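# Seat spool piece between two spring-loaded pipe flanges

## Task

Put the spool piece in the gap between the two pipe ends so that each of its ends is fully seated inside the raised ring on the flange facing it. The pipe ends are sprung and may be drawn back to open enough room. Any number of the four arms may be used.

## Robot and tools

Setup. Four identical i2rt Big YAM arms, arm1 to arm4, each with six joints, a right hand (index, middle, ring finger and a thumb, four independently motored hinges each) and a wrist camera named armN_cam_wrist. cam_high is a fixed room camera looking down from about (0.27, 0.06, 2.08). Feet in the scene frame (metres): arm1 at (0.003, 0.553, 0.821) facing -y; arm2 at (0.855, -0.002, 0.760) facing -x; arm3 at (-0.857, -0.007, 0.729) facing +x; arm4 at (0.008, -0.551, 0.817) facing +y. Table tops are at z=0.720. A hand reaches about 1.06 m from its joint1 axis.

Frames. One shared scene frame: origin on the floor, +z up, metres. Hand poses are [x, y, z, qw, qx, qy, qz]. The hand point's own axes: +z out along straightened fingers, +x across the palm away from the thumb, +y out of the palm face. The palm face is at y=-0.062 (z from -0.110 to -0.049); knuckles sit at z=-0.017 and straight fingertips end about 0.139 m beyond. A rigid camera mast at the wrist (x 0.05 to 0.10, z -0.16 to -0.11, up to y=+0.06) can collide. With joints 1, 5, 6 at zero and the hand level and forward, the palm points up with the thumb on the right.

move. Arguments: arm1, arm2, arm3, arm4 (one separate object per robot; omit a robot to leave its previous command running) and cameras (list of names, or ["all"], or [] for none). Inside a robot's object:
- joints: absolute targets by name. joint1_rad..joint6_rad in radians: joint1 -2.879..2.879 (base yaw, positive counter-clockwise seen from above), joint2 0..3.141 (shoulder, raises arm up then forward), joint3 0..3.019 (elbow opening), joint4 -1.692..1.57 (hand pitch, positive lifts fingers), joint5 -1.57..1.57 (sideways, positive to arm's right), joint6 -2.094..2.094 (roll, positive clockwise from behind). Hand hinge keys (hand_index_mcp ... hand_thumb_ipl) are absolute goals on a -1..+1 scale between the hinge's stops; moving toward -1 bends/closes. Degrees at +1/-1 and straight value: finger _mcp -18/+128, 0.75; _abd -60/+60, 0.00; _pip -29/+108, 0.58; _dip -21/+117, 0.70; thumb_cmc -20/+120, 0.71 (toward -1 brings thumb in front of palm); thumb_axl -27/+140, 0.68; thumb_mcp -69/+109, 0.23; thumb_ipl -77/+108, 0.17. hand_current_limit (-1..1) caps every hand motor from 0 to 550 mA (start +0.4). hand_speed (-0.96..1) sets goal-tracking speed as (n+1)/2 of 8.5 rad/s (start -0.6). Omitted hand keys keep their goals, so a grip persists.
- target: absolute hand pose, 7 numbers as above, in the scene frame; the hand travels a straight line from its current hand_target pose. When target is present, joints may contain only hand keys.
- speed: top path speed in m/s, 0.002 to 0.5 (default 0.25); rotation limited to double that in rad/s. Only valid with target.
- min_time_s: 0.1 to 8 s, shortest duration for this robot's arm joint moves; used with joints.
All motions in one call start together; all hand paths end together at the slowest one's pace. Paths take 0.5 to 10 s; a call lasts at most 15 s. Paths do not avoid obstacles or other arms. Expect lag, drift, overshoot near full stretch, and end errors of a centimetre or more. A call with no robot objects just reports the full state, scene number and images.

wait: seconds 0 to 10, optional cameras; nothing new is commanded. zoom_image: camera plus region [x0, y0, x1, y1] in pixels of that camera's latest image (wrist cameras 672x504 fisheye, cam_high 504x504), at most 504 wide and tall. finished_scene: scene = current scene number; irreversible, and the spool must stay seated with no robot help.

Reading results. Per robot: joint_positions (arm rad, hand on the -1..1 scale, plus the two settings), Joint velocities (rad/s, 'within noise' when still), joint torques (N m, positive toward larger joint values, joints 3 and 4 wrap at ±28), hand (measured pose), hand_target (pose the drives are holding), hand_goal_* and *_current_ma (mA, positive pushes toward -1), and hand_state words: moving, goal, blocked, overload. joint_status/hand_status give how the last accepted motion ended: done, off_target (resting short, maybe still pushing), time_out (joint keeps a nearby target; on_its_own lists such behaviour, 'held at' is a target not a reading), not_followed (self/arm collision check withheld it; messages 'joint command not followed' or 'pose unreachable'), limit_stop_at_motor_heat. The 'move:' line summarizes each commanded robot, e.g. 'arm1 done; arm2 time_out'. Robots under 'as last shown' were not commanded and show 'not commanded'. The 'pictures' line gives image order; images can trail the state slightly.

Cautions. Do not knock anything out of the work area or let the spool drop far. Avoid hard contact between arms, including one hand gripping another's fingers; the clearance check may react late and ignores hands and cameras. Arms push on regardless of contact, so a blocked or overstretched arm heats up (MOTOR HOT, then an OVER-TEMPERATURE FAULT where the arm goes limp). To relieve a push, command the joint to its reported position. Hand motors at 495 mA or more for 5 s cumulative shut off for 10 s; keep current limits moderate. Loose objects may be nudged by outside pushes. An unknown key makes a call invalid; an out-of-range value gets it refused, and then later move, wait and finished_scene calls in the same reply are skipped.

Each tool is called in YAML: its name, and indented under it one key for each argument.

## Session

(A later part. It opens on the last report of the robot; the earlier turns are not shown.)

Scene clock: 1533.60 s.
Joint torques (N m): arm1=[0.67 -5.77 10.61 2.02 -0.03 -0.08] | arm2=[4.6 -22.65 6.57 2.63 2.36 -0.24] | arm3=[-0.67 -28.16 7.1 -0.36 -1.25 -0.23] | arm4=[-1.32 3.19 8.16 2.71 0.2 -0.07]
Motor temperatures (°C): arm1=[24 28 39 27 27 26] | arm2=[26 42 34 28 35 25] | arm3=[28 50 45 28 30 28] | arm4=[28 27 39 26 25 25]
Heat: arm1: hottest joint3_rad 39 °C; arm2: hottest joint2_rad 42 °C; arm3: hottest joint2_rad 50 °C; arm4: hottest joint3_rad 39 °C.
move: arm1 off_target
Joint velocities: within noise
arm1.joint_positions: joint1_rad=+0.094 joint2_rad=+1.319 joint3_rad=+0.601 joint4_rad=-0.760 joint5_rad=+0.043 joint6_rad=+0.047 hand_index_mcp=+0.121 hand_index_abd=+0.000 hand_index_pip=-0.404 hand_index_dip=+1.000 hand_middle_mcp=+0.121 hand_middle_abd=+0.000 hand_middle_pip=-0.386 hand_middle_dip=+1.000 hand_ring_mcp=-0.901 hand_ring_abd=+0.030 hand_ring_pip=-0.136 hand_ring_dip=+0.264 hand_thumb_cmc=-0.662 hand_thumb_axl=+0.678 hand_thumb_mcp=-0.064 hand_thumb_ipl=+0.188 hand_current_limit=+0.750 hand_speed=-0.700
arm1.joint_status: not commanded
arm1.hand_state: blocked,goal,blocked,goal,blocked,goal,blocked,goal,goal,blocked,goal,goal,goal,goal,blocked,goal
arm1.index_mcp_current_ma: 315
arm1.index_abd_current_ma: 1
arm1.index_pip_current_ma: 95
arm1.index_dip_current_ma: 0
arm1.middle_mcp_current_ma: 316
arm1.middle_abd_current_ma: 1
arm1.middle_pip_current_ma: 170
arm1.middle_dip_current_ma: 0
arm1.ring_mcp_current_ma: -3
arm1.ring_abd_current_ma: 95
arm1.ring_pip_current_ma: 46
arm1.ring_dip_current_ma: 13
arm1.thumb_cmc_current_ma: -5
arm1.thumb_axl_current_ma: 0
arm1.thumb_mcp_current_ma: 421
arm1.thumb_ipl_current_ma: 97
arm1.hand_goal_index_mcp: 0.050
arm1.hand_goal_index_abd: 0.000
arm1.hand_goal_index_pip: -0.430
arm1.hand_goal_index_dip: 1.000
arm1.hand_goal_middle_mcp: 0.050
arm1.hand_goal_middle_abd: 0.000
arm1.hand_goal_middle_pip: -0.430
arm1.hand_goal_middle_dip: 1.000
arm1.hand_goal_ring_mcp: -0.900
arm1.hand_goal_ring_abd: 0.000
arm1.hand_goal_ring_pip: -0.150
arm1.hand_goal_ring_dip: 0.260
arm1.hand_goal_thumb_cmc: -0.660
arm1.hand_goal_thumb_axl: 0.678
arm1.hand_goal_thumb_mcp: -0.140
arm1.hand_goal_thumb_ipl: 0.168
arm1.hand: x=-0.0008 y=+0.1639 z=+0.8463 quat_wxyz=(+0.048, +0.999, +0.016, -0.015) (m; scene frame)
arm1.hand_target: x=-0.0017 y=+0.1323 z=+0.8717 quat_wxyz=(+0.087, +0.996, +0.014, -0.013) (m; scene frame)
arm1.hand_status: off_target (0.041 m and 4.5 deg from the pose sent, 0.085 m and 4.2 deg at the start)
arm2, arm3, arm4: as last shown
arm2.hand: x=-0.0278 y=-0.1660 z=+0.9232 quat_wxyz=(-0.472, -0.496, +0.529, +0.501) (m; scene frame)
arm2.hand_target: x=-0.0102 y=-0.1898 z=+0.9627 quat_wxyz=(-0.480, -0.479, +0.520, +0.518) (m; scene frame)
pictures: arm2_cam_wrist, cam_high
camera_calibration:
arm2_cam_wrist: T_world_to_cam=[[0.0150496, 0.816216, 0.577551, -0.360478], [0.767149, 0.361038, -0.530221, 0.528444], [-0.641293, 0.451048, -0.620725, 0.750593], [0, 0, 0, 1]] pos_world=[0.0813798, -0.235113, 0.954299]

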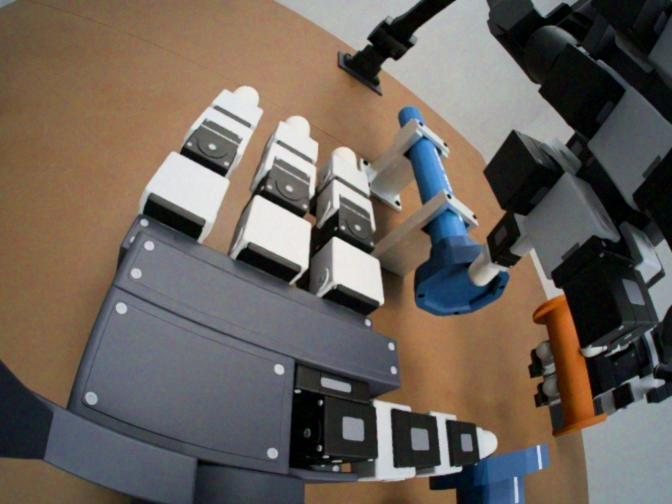

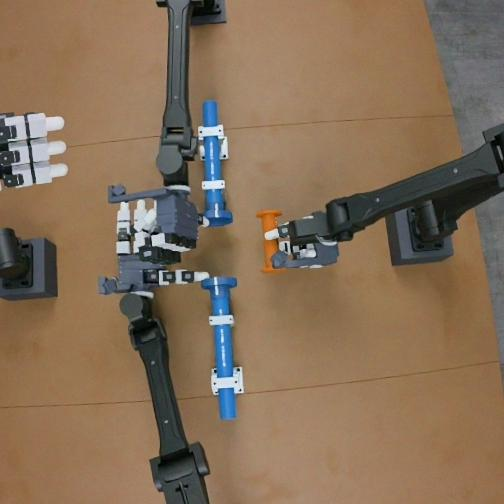

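move:
  arm1: {"target":[-0.0015,0.105,0.818,0.0871,0.996,0.014,-0.0123],"speed":0.08}
  cameras: ["cam_high","arm2_cam_wrist","arm3_cam_wrist"]

zoom_image:
  camera: "cam_high"
  region: [170, 190, 320, 320]

zoom_image:
  camera: "arm2_cam_wrist"
  region: [400, 230, 650, 480]

Scene clock: 1543.97 s.
Joint torques (N m): arm1=[0.67 -7.12 9.43 1.98 -0.04 -0.08] | arm2=[4.48 -22.65 6.67 2.67 2.36 -0.17] | arm3=[-0.56 -28.22 7.12 -0.34 -1.23 -0.21] | arm4=[-1.55 3.43 8.47 2.54 0.22 -0.07]
Motor temperatures (°C): arm1=[24 28 39 27 27 26] | arm2=[26 42 34 28 35 25] | arm3=[28 50 45 28 30 28] | arm4=[28 27 39 26 25 25]
Heat: arm1: hottest joint3_rad 39 °C; arm2: hottest joint2_rad 42 °C; arm3: hottest joint2_rad 50 °C; arm4: hottest joint3_rad 39 °C.
move: arm1 off_target
Joint velocities: within noise
arm1.joint_positions: joint1_rad=+0.088 joint2_rad=+1.506 joint3_rad=+0.610 joint4_rad=-0.578 joint5_rad=+0.042 joint6_rad=+0.040 hand_index_mcp=+0.121 hand_index_abd=+0.000 hand_index_pip=-0.404 hand_index_dip=+1.000 hand_middle_mcp=+0.121 hand_middle_abd=+0.000 hand_middle_pip=-0.386 hand_middle_dip=+1.000 hand_ring_mcp=-0.901 hand_ring_abd=+0.030 hand_ring_pip=-0.136 hand_ring_dip=+0.264 hand_thumb_cmc=-0.662 hand_thumb_axl=+0.678 hand_thumb_mcp=-0.064 hand_thumb_ipl=+0.188 hand_current_limit=+0.750 hand_speed=-0.700
arm1.joint_status: not commanded
arm1.hand_state: blocked,goal,blocked,goal,blocked,goal,blocked,goal,goal,blocked,goal,goal,goal,goal,blocked,goal
arm1.index_mcp_current_ma: 315
arm1.index_abd_current_ma: 1
arm1.index_pip_current_ma: 95
arm1.index_dip_current_ma: 0
arm1.middle_mcp_current_ma: 316
arm1.middle_abd_current_ma: 1
arm1.middle_pip_current_ma: 170
arm1.middle_dip_current_ma: 0
arm1.ring_mcp_current_ma: -3
arm1.ring_abd_current_ma: 95
arm1.ring_pip_current_ma: 46
arm1.ring_dip_current_ma: 13
arm1.thumb_cmc_current_ma: -5
arm1.thumb_axl_current_ma: 0
arm1.thumb_mcp_current_ma: 421
arm1.thumb_ipl_current_ma: 97
arm1.hand_goal_index_mcp: 0.050
arm1.hand_goal_index_abd: 0.000
arm1.hand_goal_index_pip: -0.430
arm1.hand_goal_index_dip: 1.000
arm1.hand_goal_middle_mcp: 0.050
arm1.hand_goal_middle_abd: 0.000
arm1.hand_goal_middle_pip: -0.430
arm1.hand_goal_middle_dip: 1.000
arm1.hand_goal_ring_mcp: -0.900
arm1.hand_goal_ring_abd: 0.000
arm1.hand_goal_ring_pip: -0.150
arm1.hand_goal_ring_dip: 0.260
arm1.hand_goal_thumb_cmc: -0.660
arm1.hand_goal_thumb_axl: 0.678
arm1.hand_goal_thumb_mcp: -0.140
arm1.hand_goal_thumb_ipl: 0.168
arm1.hand: x=-0.0005 y=+0.1403 z=+0.7983 quat_wxyz=(+0.050, +0.999, +0.016, -0.015) (m; scene frame)
arm1.hand_target: x=-0.0016 y=+0.1071 z=+0.8198 quat_wxyz=(+0.087, +0.996, +0.014, -0.013) (m; scene frame)
arm1.hand_status: off_target (0.040 m and 4.3 deg from the pose sent, 0.065 m and 4.5 deg at the start)
arm2, arm3, arm4: as last shown
pictures: arm2_cam_wrist, arm3_cam_wrist, cam_high
camera_calibration:
arm2_cam_wrist: T_world_to_cam=[[0.0150496, 0.816216, 0.577551, -0.360478], [0.767149, 0.361038, -0.530221, 0.528444], [-0.641293, 0.451048, -0.620725, 0.750593], [0, 0, 0, 1]] pos_world=[0.0813798, -0.235113, 0.954299]
arm3_cam_wrist: T_world_to_cam=[[-0.113644, -0.330918, -0.936792, 0.896619], [-0.685349, 0.708754, -0.167223, 0.250092], [0.719292, 0.623026, -0.30734, 0.511735], [0, 0, 0, 1]] pos_world=[-0.0947909, -0.19937, 1.03904]

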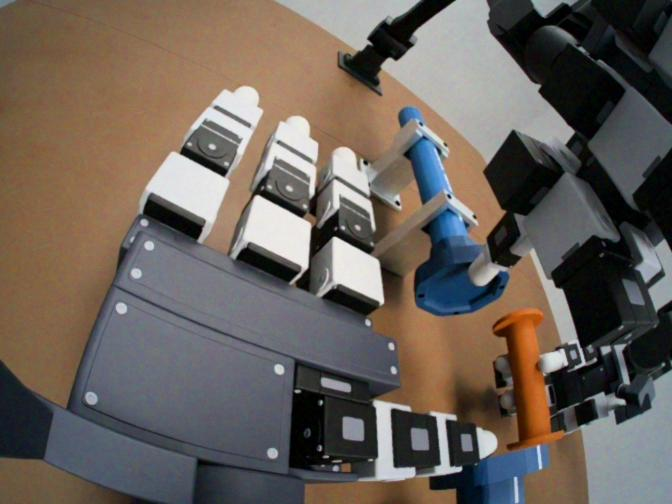

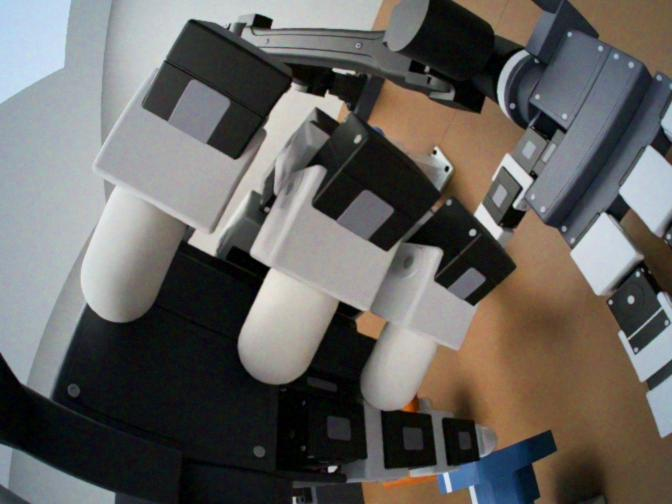

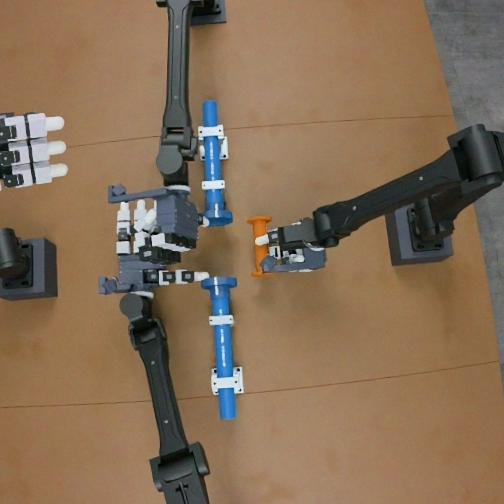

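Scaled by 3.360 from the camera's 504x504 image, which has a finer 720x720 frame.

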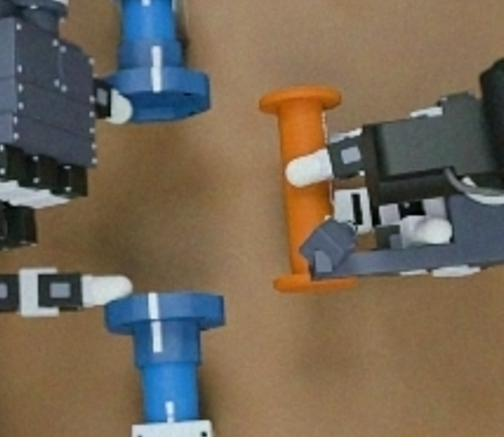

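Scaled by 2.016 from the camera's 672x504 image, which has a finer 960x720 frame.

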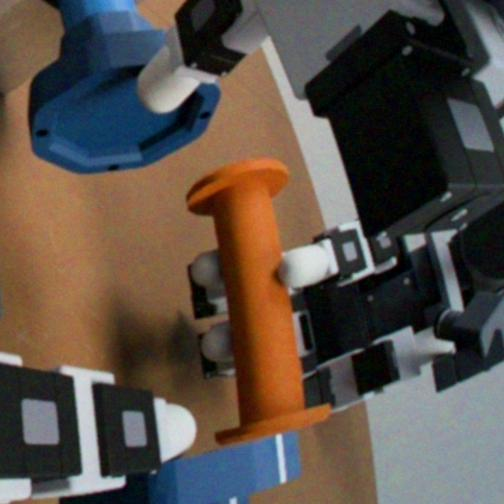

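move:
  arm1: {"target":[0.0035,0.060,0.818,0.0874,0.996,0.0122,0.0085],"speed":0.06}
  cameras: ["cam_high","arm2_cam_wrist"]

zoom_image:
  camera: "cam_high"
  region: [170, 190, 320, 320]

zoom_image:
  camera: "arm2_cam_wrist"
  region: [400, 230, 600, 480]

Scene clock: 1598.90 s.
Joint torques (N m): arm1=[0.91 -8.82 9.8 1.1 -0.14 -0.1] | arm2=[4.48 -22.65 6.68 2.66 2.36 -0.22] | arm3=[-0.56 -28.22 7.09 -0.36 -1.25 -0.22] | arm4=[-1.38 3.55 8.38 2.56 0.19 -0.07]
Motor temperatures (°C): arm1=[24 28 41 27 27 26] | arm2=[26 43 33 28 38 25] | arm3=[28 51 45 28 30 28] | arm4=[28 27 39 26 25 25]
Heat: arm1: hottest joint3_rad 41 °C; arm2: hottest joint2_rad 43 °C; arm3: hottest joint2_rad 51 °C; arm4: hottest joint3_rad 39 °C.
move: arm1 off_target
Joint velocities: within noise
arm1.joint_positions: joint1_rad=+0.073 joint2_rad=+1.608 joint3_rad=+0.732 joint4_rad=-0.578 joint5_rad=+0.000 joint6_rad=+0.036 hand_index_mcp=+0.121 hand_index_abd=+0.001 hand_index_pip=-0.396 hand_index_dip=+1.000 hand_middle_mcp=+0.122 hand_middle_abd=+0.001 hand_middle_pip=-0.385 hand_middle_dip=+1.000 hand_ring_mcp=-0.901 hand_ring_abd=+0.030 hand_ring_pip=-0.136 hand_ring_dip=+0.264 hand_thumb_cmc=-0.660 hand_thumb_axl=+0.678 hand_thumb_mcp=-0.067 hand_thumb_ipl=+0.188 hand_current_limit=+0.750 hand_speed=-0.700
arm1.joint_status: not commanded
arm1.hand_state: blocked,goal,blocked,goal,blocked,goal,blocked,goal,goal,blocked,goal,goal,goal,goal,blocked,goal
arm1.index_mcp_current_ma: 315
arm1.index_abd_current_ma: 2
arm1.index_pip_current_ma: 129
arm1.index_dip_current_ma: 0
arm1.middle_mcp_current_ma: 319
arm1.middle_abd_current_ma: 2
arm1.middle_pip_current_ma: 175
arm1.middle_dip_current_ma: 0
arm1.ring_mcp_current_ma: -3
arm1.ring_abd_current_ma: 95
arm1.ring_pip_current_ma: 46
arm1.ring_dip_current_ma: 13
arm1.thumb_cmc_current_ma: 0
arm1.thumb_axl_current_ma: 0
arm1.thumb_mcp_current_ma: 402
arm1.thumb_ipl_current_ma: 97
arm1.hand_goal_index_mcp: 0.050
arm1.hand_goal_index_abd: 0.000
arm1.hand_goal_index_pip: -0.430
arm1.hand_goal_index_dip: 1.000
arm1.hand_goal_middle_mcp: 0.050
arm1.hand_goal_middle_abd: 0.000
arm1.hand_goal_middle_pip: -0.430
arm1.hand_goal_middle_dip: 1.000
arm1.hand_goal_ring_mcp: -0.900
arm1.hand_goal_ring_abd: 0.000
arm1.hand_goal_ring_pip: -0.150
arm1.hand_goal_ring_dip: 0.260
arm1.hand_goal_thumb_cmc: -0.660
arm1.hand_goal_thumb_axl: 0.678
arm1.hand_goal_thumb_mcp: -0.140
arm1.hand_goal_thumb_ipl: 0.168
arm1.hand: x=+0.0039 y=+0.0911 z=+0.7981 quat_wxyz=(+0.059, +0.998, +0.011, +0.006) (m; scene frame)
arm1.hand_target: x=+0.0033 y=+0.0616 z=+0.8192 quat_wxyz=(+0.088, +0.996, +0.012, +0.008) (m; scene frame)
arm1.hand_status: off_target (0.037 m and 3.3 deg from the pose sent, 0.083 m and 5.1 deg at the start)
arm2, arm4: as last shown
arm3.joint_positions: joint1_rad=-0.102 joint2_rad=+2.101 joint3_rad=+1.825 joint4_rad=+0.236 joint5_rad=-0.075 joint6_rad=+1.912 hand_index_mcp=-0.418 hand_index_abd=+0.000 hand_index_pip=-0.678 hand_index_dip=-0.098 hand_middle_mcp=-0.420 hand_middle_abd=+0.000 hand_middle_pip=-0.678 hand_middle_dip=-0.098 hand_ring_mcp=-0.418 hand_ring_abd=+0.000 hand_ring_pip=-0.679 hand_ring_dip=-0.098 hand_thumb_cmc=+0.691 hand_thumb_axl=-0.438 hand_thumb_mcp=+0.264 hand_thumb_ipl=+0.182 hand_current_limit=+0.780 hand_speed=-0.300
arm3.joint_status: not commanded
arm3.hand_state: goal,goal,goal,goal,goal,goal,goal,goal,goal,goal,goal,goal,blocked,goal,goal,goal
arm3.index_mcp_current_ma: 4
arm3.index_abd_current_ma: 0
arm3.index_pip_current_ma: 3
arm3.index_dip_current_ma: 4
arm3.middle_mcp_current_ma: 0
arm3.middle_abd_current_ma: 0
arm3.middle_pip_current_ma: 2
arm3.middle_dip_current_ma: 4
arm3.ring_mcp_current_ma: 4
arm3.ring_abd_current_ma: 0
arm3.ring_pip_current_ma: 2
arm3.ring_dip_current_ma: 4
arm3.thumb_cmc_current_ma: -63
arm3.thumb_axl_current_ma: -61
arm3.thumb_mcp_current_ma: 10
arm3.thumb_ipl_current_ma: 4
arm3.hand_goal_index_mcp: -0.420
arm3.hand_goal_index_abd: 0.000
arm3.hand_goal_index_pip: -0.680
arm3.hand_goal_index_dip: -0.100
arm3.hand_goal_middle_mcp: -0.420
arm3.hand_goal_middle_abd: 0.000
arm3.hand_goal_middle_pip: -0.680
arm3.hand_goal_middle_dip: -0.100
arm3.hand_goal_ring_mcp: -0.420
arm3.hand_goal_ring_abd: 0.000
arm3.hand_goal_ring_pip: -0.680
arm3.hand_goal_ring_dip: -0.100
arm3.hand_goal_thumb_cmc: 0.714
arm3.hand_goal_thumb_axl: -0.420
arm3.hand_goal_thumb_mcp: 0.260
arm3.hand_goal_thumb_ipl: 0.180
arm3.hand: x=+0.0231 y=-0.1606 z=+0.9826 quat_wxyz=(-0.108, +0.710, -0.135, +0.682) (m; scene frame)
arm3.hand_target: x=-0.0005 y=-0.1702 z=+1.0116 quat_wxyz=(-0.111, +0.718, -0.135, +0.674) (m; scene frame)
arm3.hand_status: not commanded
pictures: arm2_cam_wrist, cam_high
camera_calibration:
arm2_cam_wrist: T_world_to_cam=[[0.0150496, 0.816216, 0.577551, -0.360478], [0.767149, 0.361038, -0.530221, 0.528444], [-0.641293, 0.451048, -0.620725, 0.750593], [0, 0, 0, 1]] pos_world=[0.0813798, -0.235113, 0.954299]

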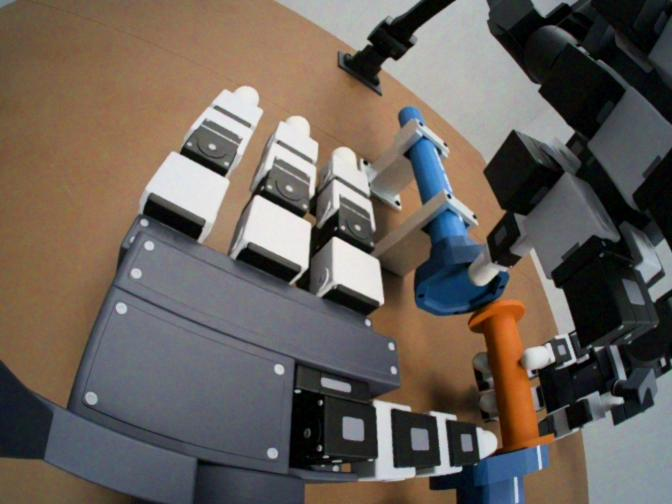

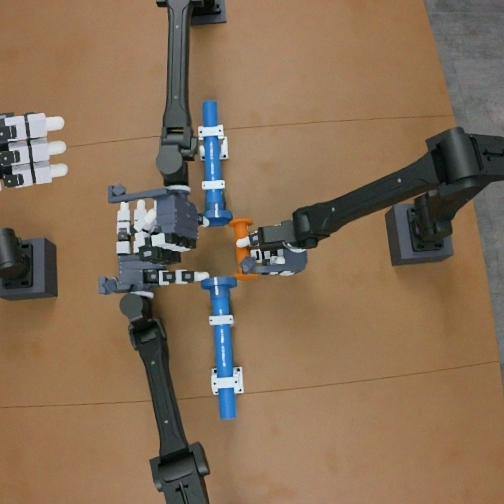

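Scaled by 3.360 from the camera's 504x504 image, which has a finer 720x720 frame.

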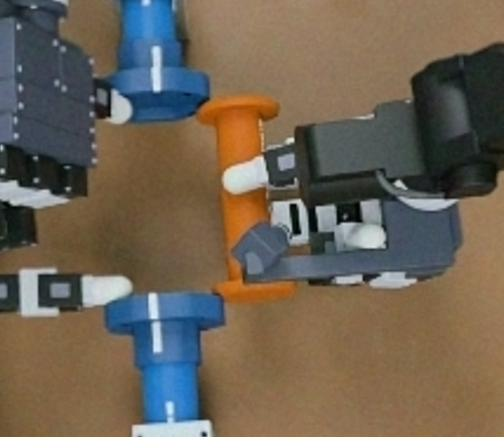

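Scaled by 2.016 from the camera's 672x504 image, which has a finer 960x720 frame.

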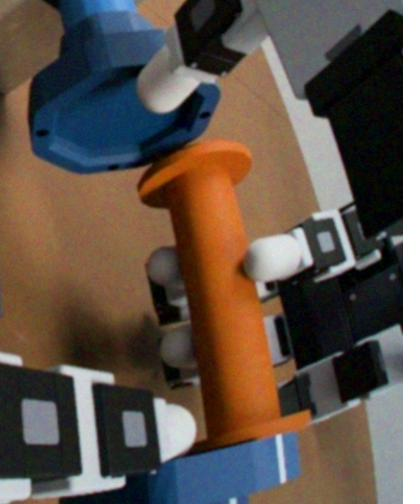

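move:
  arm2: {"target":[0.0000,-0.1900,0.963,-0.4796,-0.4796,0.5195,0.5195],"speed":0.08}
  arm1: {"target":[0.0085,0.060,0.818,0.0874,0.996,0.0122,0.0085],"speed":0.06}
  cameras: ["cam_high","arm2_cam_wrist"]

zoom_image:
  camera: "cam_high"
  region: [180, 200, 280, 290]

zoom_image:
  camera: "arm2_cam_wrist"
  region: [400, 230, 600, 480]

Scene clock: 1625.83 s.
Joint torques (N m): arm1=[1.96 -8.82 9.85 1.1 -0.07 0.05] | arm2=[4.25 -22.48 6.26 2.65 2.7 -0.22] | arm3=[-0.5 -28.16 7.04 -0.34 -1.26 -0.22] | arm4=[-0.67 3.19 8.28 2.67 0.25 -0.09]
Motor temperatures (°C): arm1=[24 28 42 27 27 26] | arm2=[26 43 33 28 39 25] | arm3=[28 51 44 28 30 28] | arm4=[28 27 39 26 25 25]
Heat: arm1: hottest joint3_rad 42 °C; arm2: hottest joint2_rad 43 °C; arm3: hottest joint2_rad 51 °C; arm4: hottest joint3_rad 39 °C.
move: arm1 off_target; arm2 off_target
Joint velocities: within noise
arm1.joint_positions: joint1_rad=+0.073 joint2_rad=+1.608 joint3_rad=+0.732 joint4_rad=-0.578 joint5_rad=+0.000 joint6_rad=+0.036 hand_index_mcp=+0.121 hand_index_abd=+0.001 hand_index_pip=-0.396 hand_index_dip=+1.000 hand_middle_mcp=+0.122 hand_middle_abd=+0.001 hand_middle_pip=-0.385 hand_middle_dip=+1.000 hand_ring_mcp=-0.901 hand_ring_abd=+0.030 hand_ring_pip=-0.136 hand_ring_dip=+0.264 hand_thumb_cmc=-0.660 hand_thumb_axl=+0.678 hand_thumb_mcp=-0.067 hand_thumb_ipl=+0.188 hand_current_limit=+0.750 hand_speed=-0.700
arm1.joint_status: not commanded
arm1.hand_state: blocked,goal,blocked,goal,blocked,goal,blocked,goal,goal,blocked,goal,goal,goal,goal,blocked,goal
arm1.index_mcp_current_ma: 315
arm1.index_abd_current_ma: 2
arm1.index_pip_current_ma: 129
arm1.index_dip_current_ma: 0
arm1.middle_mcp_current_ma: 319
arm1.middle_abd_current_ma: 2
arm1.middle_pip_current_ma: 175
arm1.middle_dip_current_ma: 0
arm1.ring_mcp_current_ma: -3
arm1.ring_abd_current_ma: 95
arm1.ring_pip_current_ma: 46
arm1.ring_dip_current_ma: 13
arm1.thumb_cmc_current_ma: 0
arm1.thumb_axl_current_ma: 0
arm1.thumb_mcp_current_ma: 402
arm1.thumb_ipl_current_ma: 97
arm1.hand_goal_index_mcp: 0.050
arm1.hand_goal_index_abd: 0.000
arm1.hand_goal_index_pip: -0.430
arm1.hand_goal_index_dip: 1.000
arm1.hand_goal_middle_mcp: 0.050
arm1.hand_goal_middle_abd: 0.000
arm1.hand_goal_middle_pip: -0.430
arm1.hand_goal_middle_dip: 1.000
arm1.hand_goal_ring_mcp: -0.900
arm1.hand_goal_ring_abd: 0.000
arm1.hand_goal_ring_pip: -0.150
arm1.hand_goal_ring_dip: 0.260
arm1.hand_goal_thumb_cmc: -0.660
arm1.hand_goal_thumb_axl: 0.678
arm1.hand_goal_thumb_mcp: -0.140
arm1.hand_goal_thumb_ipl: 0.168
arm1.hand: x=+0.0040 y=+0.0912 z=+0.7978 quat_wxyz=(+0.058, +0.998, +0.011, +0.007) (m; scene frame)
arm1.hand_target: x=+0.0085 y=+0.0617 z=+0.8191 quat_wxyz=(+0.088, +0.996, +0.012, +0.009) (m; scene frame)
arm1.hand_status: off_target (0.037 m and 3.3 deg from the pose sent, 0.037 m and 3.3 deg at the start)
arm2.joint_positions: joint1_rad=+0.281 joint2_rad=+2.431 joint3_rad=+1.773 joint4_rad=+0.608 joint5_rad=+0.330 joint6_rad=+0.026 hand_index_mcp=+0.768 hand_index_abd=+0.001 hand_index_pip=+0.581 hand_index_dip=+0.697 hand_middle_mcp=+0.763 hand_middle_abd=+0.001 hand_middle_pip=+0.577 hand_middle_dip=+0.696 hand_ring_mcp=+0.763 hand_ring_abd=+0.001 hand_ring_pip=+0.577 hand_ring_dip=+0.696 hand_thumb_cmc=+0.760 hand_thumb_axl=-0.413 hand_thumb_mcp=+0.257 hand_thumb_ipl=+0.178 hand_current_limit=+0.780 hand_speed=-0.600
arm2.joint_status: not commanded
arm2.hand_state: goal,goal,goal,goal,goal,goal,goal,goal,goal,goal,goal,goal,blocked,goal,blocked,goal
arm2.index_mcp_current_ma: 5
arm2.index_abd_current_ma: 0
arm2.index_pip_current_ma: 1
arm2.index_dip_current_ma: 0
arm2.middle_mcp_current_ma: 2
arm2.middle_abd_current_ma: 0
arm2.middle_pip_current_ma: 0
arm2.middle_dip_current_ma: 0
arm2.ring_mcp_current_ma: 2
arm2.ring_abd_current_ma: 0
arm2.ring_pip_current_ma: 0
arm2.ring_dip_current_ma: 0
arm2.thumb_cmc_current_ma: 43
arm2.thumb_axl_current_ma: -6
arm2.thumb_mcp_current_ma: 26
arm2.thumb_ipl_current_ma: 3
arm2.hand_goal_index_mcp: 0.754
arm2.hand_goal_index_abd: 0.000
arm2.hand_goal_index_pip: 0.576
arm2.hand_goal_index_dip: 0.696
arm2.hand_goal_middle_mcp: 0.754
arm2.hand_goal_middle_abd: 0.000
arm2.hand_goal_middle_pip: 0.576
arm2.hand_goal_middle_dip: 0.696
arm2.hand_goal_ring_mcp: 0.754
arm2.hand_goal_ring_abd: 0.000
arm2.hand_goal_ring_pip: 0.576
arm2.hand_goal_ring_dip: 0.696
arm2.hand_goal_thumb_cmc: 0.714
arm2.hand_goal_thumb_axl: -0.400
arm2.hand_goal_thumb_mcp: 0.230
arm2.hand_goal_thumb_ipl: 0.170
arm2.hand: x=-0.0234 y=-0.1663 z=+0.9249 quat_wxyz=(-0.476, -0.495, +0.527, +0.500) (m; scene frame)
arm2.hand_target: x=-0.0045 y=-0.1896 z=+0.9619 quat_wxyz=(-0.480, -0.479, +0.520, +0.518) (m; scene frame)
arm2.hand_status: off_target (0.051 m and 3.0 deg from the pose sent, 0.054 m and 3.1 deg at the start)
arm3: as last shown
arm4.joint_positions: joint1_rad=+0.260 joint2_rad=+0.524 joint3_rad=+1.368 joint4_rad=-1.198 joint5_rad=+0.064 joint6_rad=+1.102 hand_index_mcp=+0.755 hand_index_abd=+0.001 hand_index_pip=+0.577 hand_index_dip=+0.696 hand_middle_mcp=+0.755 hand_middle_abd=+0.001 hand_middle_pip=+0.577 hand_middle_dip=+0.696 hand_ring_mcp=+0.756 hand_ring_abd=+0.001 hand_ring_pip=+0.577 hand_ring_dip=+0.696 hand_thumb_cmc=+0.715 hand_thumb_axl=+0.677 hand_thumb_mcp=+0.226 hand_thumb_ipl=+0.168 hand_current_limit=+0.400 hand_speed=-0.600
arm4.joint_status: not commanded
arm4.hand_state: goal,goal,goal,goal,goal,goal,goal,goal,goal,goal,goal,goal,goal,goal,goal,goal
arm4.index_mcp_current_ma: 0
arm4.index_abd_current_ma: 0
arm4.index_pip_current_ma: 0
arm4.index_dip_current_ma: 0
arm4.middle_mcp_current_ma: 0
arm4.middle_abd_current_ma: 0
arm4.middle_pip_current_ma: 0
arm4.middle_dip_current_ma: 0
arm4.ring_mcp_current_ma: 0
arm4.ring_abd_current_ma: 0
arm4.ring_pip_current_ma: 0
arm4.ring_dip_current_ma: 0
arm4.thumb_cmc_current_ma: 0
arm4.thumb_axl_current_ma: 0
arm4.thumb_mcp_current_ma: 0
arm4.thumb_ipl_current_ma: 0
arm4.hand_goal_index_mcp: 0.754
arm4.hand_goal_index_abd: 0.000
arm4.hand_goal_index_pip: 0.576
arm4.hand_goal_index_dip: 0.696
arm4.hand_goal_middle_mcp: 0.754
arm4.hand_goal_middle_abd: 0.000
arm4.hand_goal_middle_pip: 0.576
arm4.hand_goal_middle_dip: 0.696
arm4.hand_goal_ring_mcp: 0.754
arm4.hand_goal_ring_abd: 0.000
arm4.hand_goal_ring_pip: 0.576
arm4.hand_goal_ring_dip: 0.696
arm4.hand_goal_thumb_cmc: 0.714
arm4.hand_goal_thumb_axl: 0.678
arm4.hand_goal_thumb_mcp: 0.226
arm4.hand_goal_thumb_ipl: 0.168
arm4.hand: x=+0.0360 y=-0.3143 z=+1.4136 quat_wxyz=(-0.335, +0.346, +0.746, +0.459) (m; scene frame)
arm4.hand_target: x=+0.0370 y=-0.3183 z=+1.4262 quat_wxyz=(-0.342, +0.343, +0.739, +0.469) (m; scene frame)
arm4.hand_status: not commanded
pictures: arm2_cam_wrist, cam_high
camera_calibration:
arm2_cam_wrist: T_world_to_cam=[[0.0123139, 0.818374, 0.574553, -0.358237], [0.762137, 0.364283, -0.535206, 0.531105], [-0.647299, 0.444479, -0.619228, 0.751954], [0, 0, 0, 1]] pos_world=[0.0863755, -0.234528, 0.955707]

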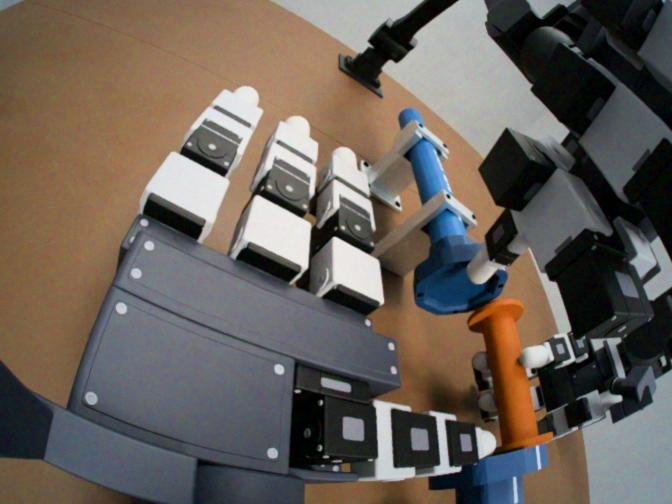

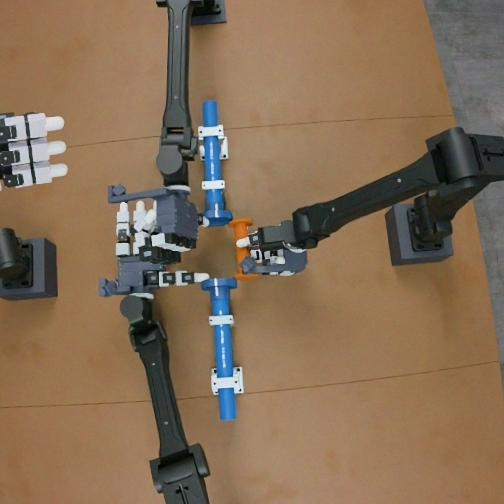

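Scaled by 5.040 from the camera's 504x504 image, which has a finer 720x720 frame.

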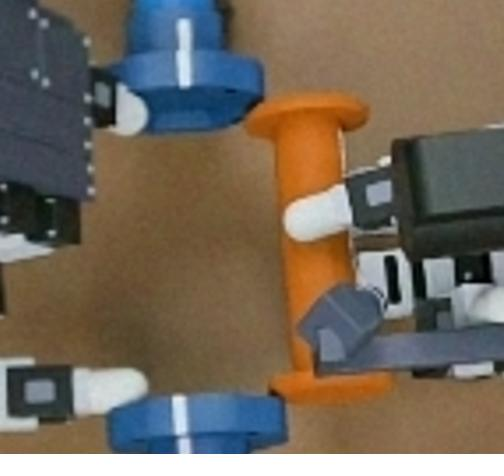

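Scaled by 2.016 from the camera's 672x504 image, which has a finer 960x720 frame.

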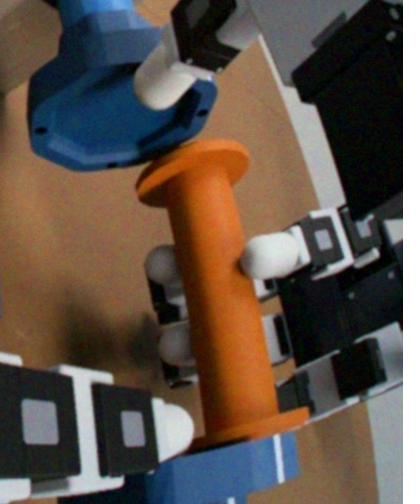

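move:
  arm1: {"target":[0.0125,0.060,0.818,0.0874,0.996,0.0122,0.0085],"speed":0.06}
  cameras: ["cam_high"]

zoom_image:
  camera: "cam_high"
  region: [180, 200, 280, 290]

Scene clock: 1633.80 s.
Joint torques (N m): arm1=[2.26 -8.82 9.89 1.1 0.01 0.07] | arm2=[4.48 -22.77 6.09 2.61 2.69 -0.21] | arm3=[-0.44 -28.28 7.08 -0.39 -1.24 -0.23] | arm4=[-0.91 3.84 8.1 2.43 0.18 -0.06]
Motor temperatures (°C): arm1=[24 28 42 27 27 26] | arm2=[26 43 33 28 40 25] | arm3=[28 51 44 28 30 28] | arm4=[28 27 39 26 25 25]
Heat: arm1: hottest joint3_rad 42 °C; arm2: hottest joint2_rad 43 °C; arm3: hottest joint2_rad 51 °C; arm4: hottest joint3_rad 39 °C.
move: arm1 off_target
Joint velocities: within noise
arm1.joint_positions: joint1_rad=+0.080 joint2_rad=+1.609 joint3_rad=+0.732 joint4_rad=-0.578 joint5_rad=+0.000 joint6_rad=+0.045 hand_index_mcp=+0.121 hand_index_abd=+0.001 hand_index_pip=-0.396 hand_index_dip=+1.000 hand_middle_mcp=+0.122 hand_middle_abd=+0.001 hand_middle_pip=-0.385 hand_middle_dip=+1.000 hand_ring_mcp=-0.901 hand_ring_abd=+0.030 hand_ring_pip=-0.136 hand_ring_dip=+0.264 hand_thumb_cmc=-0.660 hand_thumb_axl=+0.678 hand_thumb_mcp=-0.067 hand_thumb_ipl=+0.188 hand_current_limit=+0.750 hand_speed=-0.700
arm1.joint_status: not commanded
arm1.hand_state: blocked,goal,blocked,goal,blocked,goal,blocked,goal,goal,blocked,goal,goal,goal,goal,blocked,goal
arm1.index_mcp_current_ma: 315
arm1.index_abd_current_ma: 2
arm1.index_pip_current_ma: 129
arm1.index_dip_current_ma: 0
arm1.middle_mcp_current_ma: 319
arm1.middle_abd_current_ma: 2
arm1.middle_pip_current_ma: 175
arm1.middle_dip_current_ma: 0
arm1.ring_mcp_current_ma: -3
arm1.ring_abd_current_ma: 95
arm1.ring_pip_current_ma: 46
arm1.ring_dip_current_ma: 13
arm1.thumb_cmc_current_ma: 0
arm1.thumb_axl_current_ma: 0
arm1.thumb_mcp_current_ma: 402
arm1.thumb_ipl_current_ma: 97
arm1.hand_goal_index_mcp: 0.050
arm1.hand_goal_index_abd: 0.000
arm1.hand_goal_index_pip: -0.430
arm1.hand_goal_index_dip: 1.000
arm1.hand_goal_middle_mcp: 0.050
arm1.hand_goal_middle_abd: 0.000
arm1.hand_goal_middle_pip: -0.430
arm1.hand_goal_middle_dip: 1.000
arm1.hand_goal_ring_mcp: -0.900
arm1.hand_goal_ring_abd: 0.000
arm1.hand_goal_ring_pip: -0.150
arm1.hand_goal_ring_dip: 0.260
arm1.hand_goal_thumb_cmc: -0.660
arm1.hand_goal_thumb_axl: 0.678
arm1.hand_goal_thumb_mcp: -0.140
arm1.hand_goal_thumb_ipl: 0.168
arm1.hand: x=+0.0066 y=+0.0914 z=+0.7976 quat_wxyz=(+0.058, +0.998, +0.011, +0.007) (m; scene frame)
arm1.hand_target: x=+0.0126 y=+0.0617 z=+0.8192 quat_wxyz=(+0.088, +0.996, +0.012, +0.009) (m; scene frame)
arm1.hand_status: off_target (0.038 m and 3.4 deg from the pose sent, 0.038 m and 3.3 deg at the start)
arm2, arm3, arm4: as last shown
arm2.joint_positions: joint1_rad=+0.281 joint2_rad=+2.431 joint3_rad=+1.773 joint4_rad=+0.608 joint5_rad=+0.330 joint6_rad=+0.026 hand_index_mcp=+0.768 hand_index_abd=+0.001 hand_index_pip=+0.581 hand_index_dip=+0.697 hand_middle_mcp=+0.763 hand_middle_abd=+0.001 hand_middle_pip=+0.577 hand_middle_dip=+0.696 hand_ring_mcp=+0.763 hand_ring_abd=+0.001 hand_ring_pip=+0.577 hand_ring_dip=+0.696 hand_thumb_cmc=+0.760 hand_thumb_axl=-0.414 hand_thumb_mcp=+0.257 hand_thumb_ipl=+0.178 hand_current_limit=+0.780 hand_speed=-0.600
arm2.hand: x=-0.0234 y=-0.1664 z=+0.9247 quat_wxyz=(-0.476, -0.495, +0.527, +0.500) (m; scene frame)
arm2.hand_target: x=-0.0045 y=-0.1896 z=+0.9616 quat_wxyz=(-0.480, -0.479, +0.520, +0.518) (m; scene frame)
pictures: cam_high

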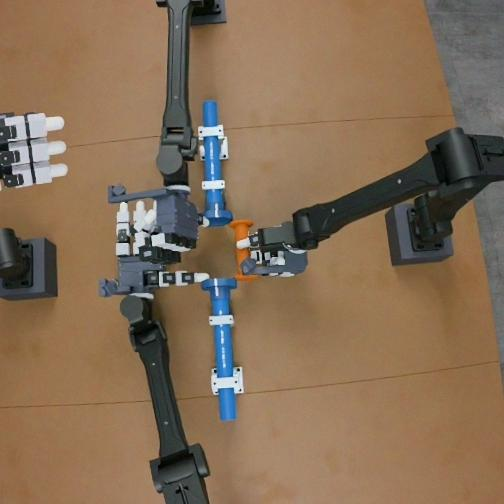

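Scaled by 5.040 from the camera's 504x504 image, which has a finer 720x720 frame.

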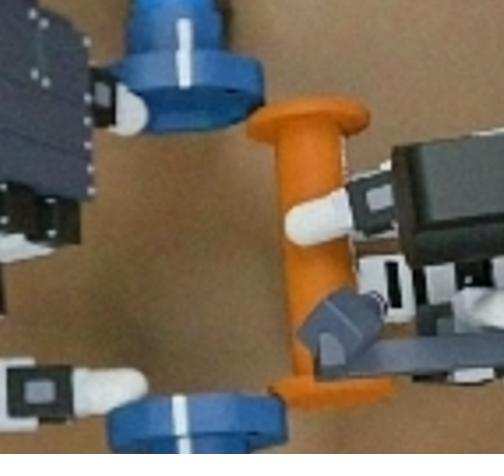

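wait:
  seconds: 0.2
  cameras: ["cam_high","arm2_cam_wrist","arm1_cam_wrist"]

zoom_image:
  camera: "cam_high"
  region: [180, 200, 280, 290]

zoom_image:
  camera: "arm2_cam_wrist"
  region: [400, 230, 600, 480]

Scene clock: 1675.60 s.
Joint torques (N m): arm1=[2.26 -8.82 9.89 1.09 0.01 0.07] | arm2=[4.78 -22.83 6.13 2.66 2.67 -0.23] | arm3=[-0.62 -28.4 7.05 -0.35 -1.23 -0.23] | arm4=[-1.73 3.14 8.31 2.54 0.23 -0.09]
Motor temperatures (°C): arm1=[24 28 42 27 27 26] | arm2=[26 43 33 28 44 25] | arm3=[28 52 44 28 30 28] | arm4=[28 27 39 26 25 25]
Heat: arm1: hottest joint3_rad 42 °C; arm2: hottest joint5_rad 44 °C; arm3: hottest joint2_rad 52 °C; arm4: hottest joint3_rad 39 °C.
Joint velocities: within noise
arm1.joint_positions: joint1_rad=+0.080 joint2_rad=+1.609 joint3_rad=+0.732 joint4_rad=-0.578 joint5_rad=+0.000 joint6_rad=+0.045 hand_index_mcp=+0.121 hand_index_abd=+0.001 hand_index_pip=-0.396 hand_index_dip=+1.000 hand_middle_mcp=+0.122 hand_middle_abd=+0.001 hand_middle_pip=-0.385 hand_middle_dip=+1.000 hand_ring_mcp=-0.901 hand_ring_abd=+0.030 hand_ring_pip=-0.136 hand_ring_dip=+0.264 hand_thumb_cmc=-0.660 hand_thumb_axl=+0.678 hand_thumb_mcp=-0.067 hand_thumb_ipl=+0.188 hand_current_limit=+0.750 hand_speed=-0.700
arm1.joint_status: not commanded
arm1.hand_state: blocked,goal,blocked,goal,blocked,goal,blocked,goal,goal,blocked,goal,goal,goal,goal,blocked,goal
arm1.index_mcp_current_ma: 315
arm1.index_abd_current_ma: 2
arm1.index_pip_current_ma: 129
arm1.index_dip_current_ma: 0
arm1.middle_mcp_current_ma: 319
arm1.middle_abd_current_ma: 2
arm1.middle_pip_current_ma: 175
arm1.middle_dip_current_ma: 0
arm1.ring_mcp_current_ma: -3
arm1.ring_abd_current_ma: 95
arm1.ring_pip_current_ma: 46
arm1.ring_dip_current_ma: 13
arm1.thumb_cmc_current_ma: 0
arm1.thumb_axl_current_ma: 0
arm1.thumb_mcp_current_ma: 402
arm1.thumb_ipl_current_ma: 97
arm1.hand_goal_index_mcp: 0.050
arm1.hand_goal_index_abd: 0.000
arm1.hand_goal_index_pip: -0.430
arm1.hand_goal_index_dip: 1.000
arm1.hand_goal_middle_mcp: 0.050
arm1.hand_goal_middle_abd: 0.000
arm1.hand_goal_middle_pip: -0.430
arm1.hand_goal_middle_dip: 1.000
arm1.hand_goal_ring_mcp: -0.900
arm1.hand_goal_ring_abd: 0.000
arm1.hand_goal_ring_pip: -0.150
arm1.hand_goal_ring_dip: 0.260
arm1.hand_goal_thumb_cmc: -0.660
arm1.hand_goal_thumb_axl: 0.678
arm1.hand_goal_thumb_mcp: -0.140
arm1.hand_goal_thumb_ipl: 0.168
arm1.hand: x=+0.0066 y=+0.0914 z=+0.7976 quat_wxyz=(+0.058, +0.998, +0.011, +0.007) (m; scene frame)
arm1.hand_target: x=+0.0126 y=+0.0617 z=+0.8192 quat_wxyz=(+0.088, +0.996, +0.012, +0.009) (m; scene frame)
arm1.hand_status: off_target (0.038 m and 3.4 deg from the pose sent, 0.038 m and 3.3 deg at the start)
arm2.joint_positions: joint1_rad=+0.281 joint2_rad=+2.431 joint3_rad=+1.773 joint4_rad=+0.608 joint5_rad=+0.330 joint6_rad=+0.026 hand_index_mcp=+0.768 hand_index_abd=+0.001 hand_index_pip=+0.581 hand_index_dip=+0.697 hand_middle_mcp=+0.763 hand_middle_abd=+0.001 hand_middle_pip=+0.577 hand_middle_dip=+0.696 hand_ring_mcp=+0.763 hand_ring_abd=+0.001 hand_ring_pip=+0.577 hand_ring_dip=+0.696 hand_thumb_cmc=+0.760 hand_thumb_axl=-0.414 hand_thumb_mcp=+0.257 hand_thumb_ipl=+0.178 hand_current_limit=+0.780 hand_speed=-0.600
arm2.joint_status: not commanded
arm2.hand_state: goal,goal,goal,goal,goal,goal,goal,goal,goal,goal,goal,goal,blocked,goal,blocked,goal
arm2.index_mcp_current_ma: 5
arm2.index_abd_current_ma: 0
arm2.index_pip_current_ma: 1
arm2.index_dip_current_ma: 0
arm2.middle_mcp_current_ma: 2
arm2.middle_abd_current_ma: 0
arm2.middle_pip_current_ma: 0
arm2.middle_dip_current_ma: 0
arm2.ring_mcp_current_ma: 2
arm2.ring_abd_current_ma: 0
arm2.ring_pip_current_ma: 0
arm2.ring_dip_current_ma: 0
arm2.thumb_cmc_current_ma: 43
arm2.thumb_axl_current_ma: -6
arm2.thumb_mcp_current_ma: 26
arm2.thumb_ipl_current_ma: 3
arm2.hand_goal_index_mcp: 0.754
arm2.hand_goal_index_abd: 0.000
arm2.hand_goal_index_pip: 0.576
arm2.hand_goal_index_dip: 0.696
arm2.hand_goal_middle_mcp: 0.754
arm2.hand_goal_middle_abd: 0.000
arm2.hand_goal_middle_pip: 0.576
arm2.hand_goal_middle_dip: 0.696
arm2.hand_goal_ring_mcp: 0.754
arm2.hand_goal_ring_abd: 0.000
arm2.hand_goal_ring_pip: 0.576
arm2.hand_goal_ring_dip: 0.696
arm2.hand_goal_thumb_cmc: 0.714
arm2.hand_goal_thumb_axl: -0.400
arm2.hand_goal_thumb_mcp: 0.230
arm2.hand_goal_thumb_ipl: 0.170
arm2.hand: x=-0.0234 y=-0.1664 z=+0.9247 quat_wxyz=(-0.476, -0.495, +0.527, +0.500) (m; scene frame)
arm2.hand_target: x=-0.0045 y=-0.1896 z=+0.9616 quat_wxyz=(-0.480, -0.479, +0.520, +0.518) (m; scene frame)
arm2.hand_status: not commanded
arm3.joint_positions: joint1_rad=-0.102 joint2_rad=+2.101 joint3_rad=+1.825 joint4_rad=+0.236 joint5_rad=-0.075 joint6_rad=+1.912 hand_index_mcp=-0.418 hand_index_abd=+0.000 hand_index_pip=-0.678 hand_index_dip=-0.098 hand_middle_mcp=-0.420 hand_middle_abd=+0.000 hand_middle_pip=-0.678 hand_middle_dip=-0.098 hand_ring_mcp=-0.418 hand_ring_abd=+0.000 hand_ring_pip=-0.679 hand_ring_dip=-0.098 hand_thumb_cmc=+0.691 hand_thumb_axl=-0.438 hand_thumb_mcp=+0.264 hand_thumb_ipl=+0.182 hand_current_limit=+0.780 hand_speed=-0.300
arm3.joint_status: not commanded
arm3.hand_state: goal,goal,goal,goal,goal,goal,goal,goal,goal,goal,goal,goal,blocked,goal,goal,goal
arm3.index_mcp_current_ma: 4
arm3.index_abd_current_ma: 0
arm3.index_pip_current_ma: 3
arm3.index_dip_current_ma: 4
arm3.middle_mcp_current_ma: 0
arm3.middle_abd_current_ma: 0
arm3.middle_pip_current_ma: 2
arm3.middle_dip_current_ma: 4
arm3.ring_mcp_current_ma: 4
arm3.ring_abd_current_ma: 0
arm3.ring_pip_current_ma: 2
arm3.ring_dip_current_ma: 4
arm3.thumb_cmc_current_ma: -63
arm3.thumb_axl_current_ma: -61
arm3.thumb_mcp_current_ma: 10
arm3.thumb_ipl_current_ma: 4
arm3.hand_goal_index_mcp: -0.420
arm3.hand_goal_index_abd: 0.000
arm3.hand_goal_index_pip: -0.680
arm3.hand_goal_index_dip: -0.100
arm3.hand_goal_middle_mcp: -0.420
arm3.hand_goal_middle_abd: 0.000
arm3.hand_goal_middle_pip: -0.680
arm3.hand_goal_middle_dip: -0.100
arm3.hand_goal_ring_mcp: -0.420
arm3.hand_goal_ring_abd: 0.000
arm3.hand_goal_ring_pip: -0.680
arm3.hand_goal_ring_dip: -0.100
arm3.hand_goal_thumb_cmc: 0.714
arm3.hand_goal_thumb_axl: -0.420
arm3.hand_goal_thumb_mcp: 0.260
arm3.hand_goal_thumb_ipl: 0.180
arm3.hand: x=+0.0231 y=-0.1606 z=+0.9826 quat_wxyz=(-0.108, +0.710, -0.135, +0.682) (m; scene frame)
arm3.hand_target: x=-0.0005 y=-0.1702 z=+1.0116 quat_wxyz=(-0.111, +0.718, -0.135, +0.674) (m; scene frame)
arm3.hand_status: not commanded
arm4.joint_positions: joint1_rad=+0.260 joint2_rad=+0.524 joint3_rad=+1.368 joint4_rad=-1.198 joint5_rad=+0.064 joint6_rad=+1.102 hand_index_mcp=+0.755 hand_index_abd=+0.001 hand_index_pip=+0.577 hand_index_dip=+0.696 hand_middle_mcp=+0.755 hand_middle_abd=+0.001 hand_middle_pip=+0.577 hand_middle_dip=+0.696 hand_ring_mcp=+0.756 hand_ring_abd=+0.001 hand_ring_pip=+0.577 hand_ring_dip=+0.696 hand_thumb_cmc=+0.715 hand_thumb_axl=+0.677 hand_thumb_mcp=+0.226 hand_thumb_ipl=+0.168 hand_current_limit=+0.400 hand_speed=-0.600
arm4.joint_status: not commanded
arm4.hand_state: goal,goal,goal,goal,goal,goal,goal,goal,goal,goal,goal,goal,goal,goal,goal,goal
arm4.index_mcp_current_ma: 0
arm4.index_abd_current_ma: 0
arm4.index_pip_current_ma: 0
arm4.index_dip_current_ma: 0
arm4.middle_mcp_current_ma: 0
arm4.middle_abd_current_ma: 0
arm4.middle_pip_current_ma: 0
arm4.middle_dip_current_ma: 0
arm4.ring_mcp_current_ma: 0
arm4.ring_abd_current_ma: 0
arm4.ring_pip_current_ma: 0
arm4.ring_dip_current_ma: 0
arm4.thumb_cmc_current_ma: 0
arm4.thumb_axl_current_ma: 0
arm4.thumb_mcp_current_ma: 0
arm4.thumb_ipl_current_ma: 0
arm4.hand_goal_index_mcp: 0.754
arm4.hand_goal_index_abd: 0.000
arm4.hand_goal_index_pip: 0.576
arm4.hand_goal_index_dip: 0.696
arm4.hand_goal_middle_mcp: 0.754
arm4.hand_goal_middle_abd: 0.000
arm4.hand_goal_middle_pip: 0.576
arm4.hand_goal_middle_dip: 0.696
arm4.hand_goal_ring_mcp: 0.754
arm4.hand_goal_ring_abd: 0.000
arm4.hand_goal_ring_pip: 0.576
arm4.hand_goal_ring_dip: 0.696
arm4.hand_goal_thumb_cmc: 0.714
arm4.hand_goal_thumb_axl: 0.678
arm4.hand_goal_thumb_mcp: 0.226
arm4.hand_goal_thumb_ipl: 0.168
arm4.hand: x=+0.0360 y=-0.3143 z=+1.4136 quat_wxyz=(-0.335, +0.346, +0.746, +0.459) (m; scene frame)
arm4.hand_target: x=+0.0370 y=-0.3183 z=+1.4262 quat_wxyz=(-0.342, +0.343, +0.739, +0.469) (m; scene frame)
arm4.hand_status: not commanded
wait: 0.20 s; at rest from the start
pictures: arm1_cam_wrist, arm2_cam_wrist, cam_high
camera_calibration:
arm1_cam_wrist: T_world_to_cam=[[-0.758828, -0.650873, 0.0233137, 0.080188], [-0.461756, 0.562898, 0.685513, -0.647898], [-0.459305, 0.509421, -0.727687, 0.659802], [0, 0, 0, 1]] pos_world=[0.064729, 0.0807751, 0.922402]
arm2_cam_wrist: T_world_to_cam=[[0.011754, 0.818319, 0.574645, -0.358173], [0.762219, 0.364636, -0.534848, 0.530731], [-0.647212, 0.444292, -0.619452, 0.751993], [0, 0, 0, 1]] pos_world=[0.0863761, -0.234528, 0.955507]

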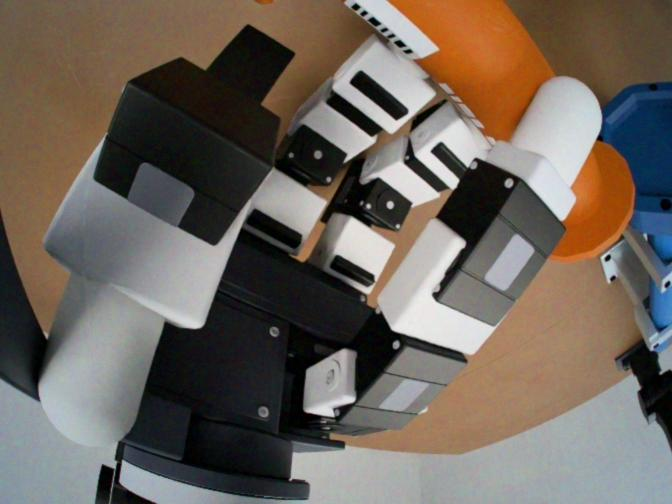

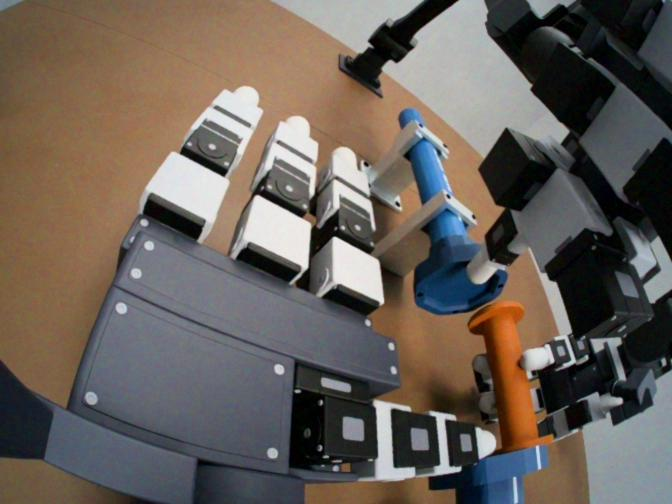

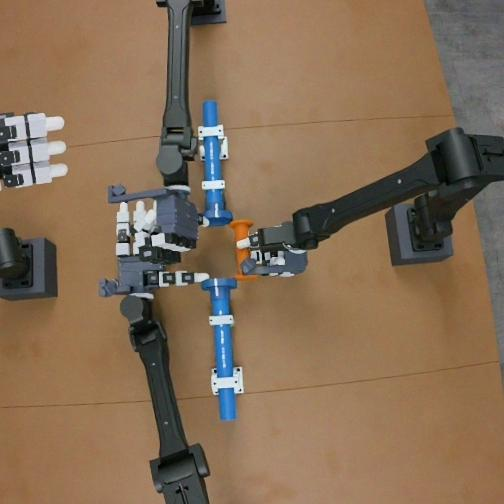

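Scaled by 5.040 from the camera's 504x504 image, which has a finer 720x720 frame.

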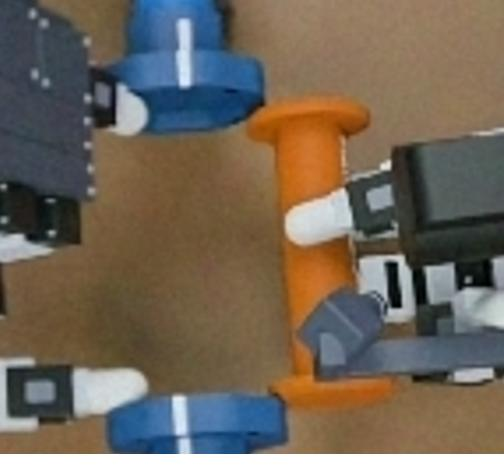

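Scaled by 2.016 from the camera's 672x504 image, which has a finer 960x720 frame.

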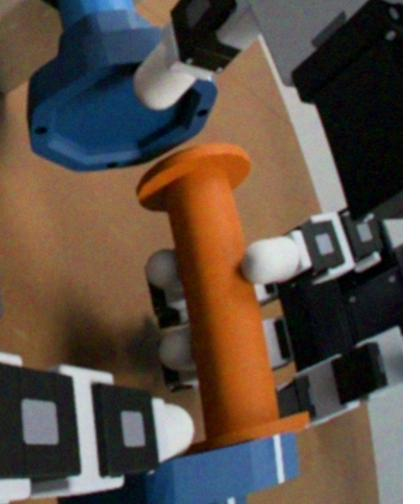

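zoom_image:
  camera: "arm2_cam_wrist"
  region: [470, 410, 570, 485]

zoom_image:
  camera: "arm2_cam_wrist"
  region: [440, 280, 540, 355]

zoom_image:
  camera: "cam_high"
  region: [220, 210, 264, 288]

Scaled by 5.040 from the camera's 672x504 image, which has a finer 960x720 frame.

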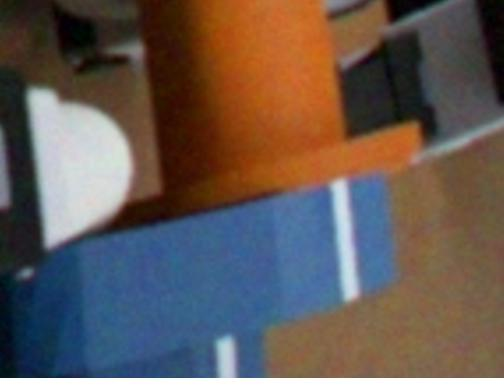

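Scaled by 5.040 from the camera's 672x504 image, which has a finer 960x720 frame.

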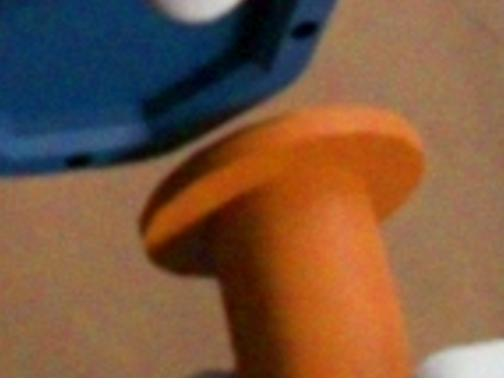

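Scaled by 6.462 from the camera's 504x504 image, which has a finer 720x720 frame.

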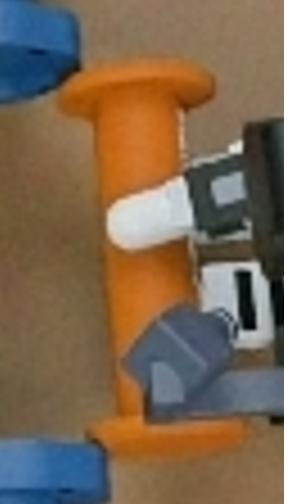

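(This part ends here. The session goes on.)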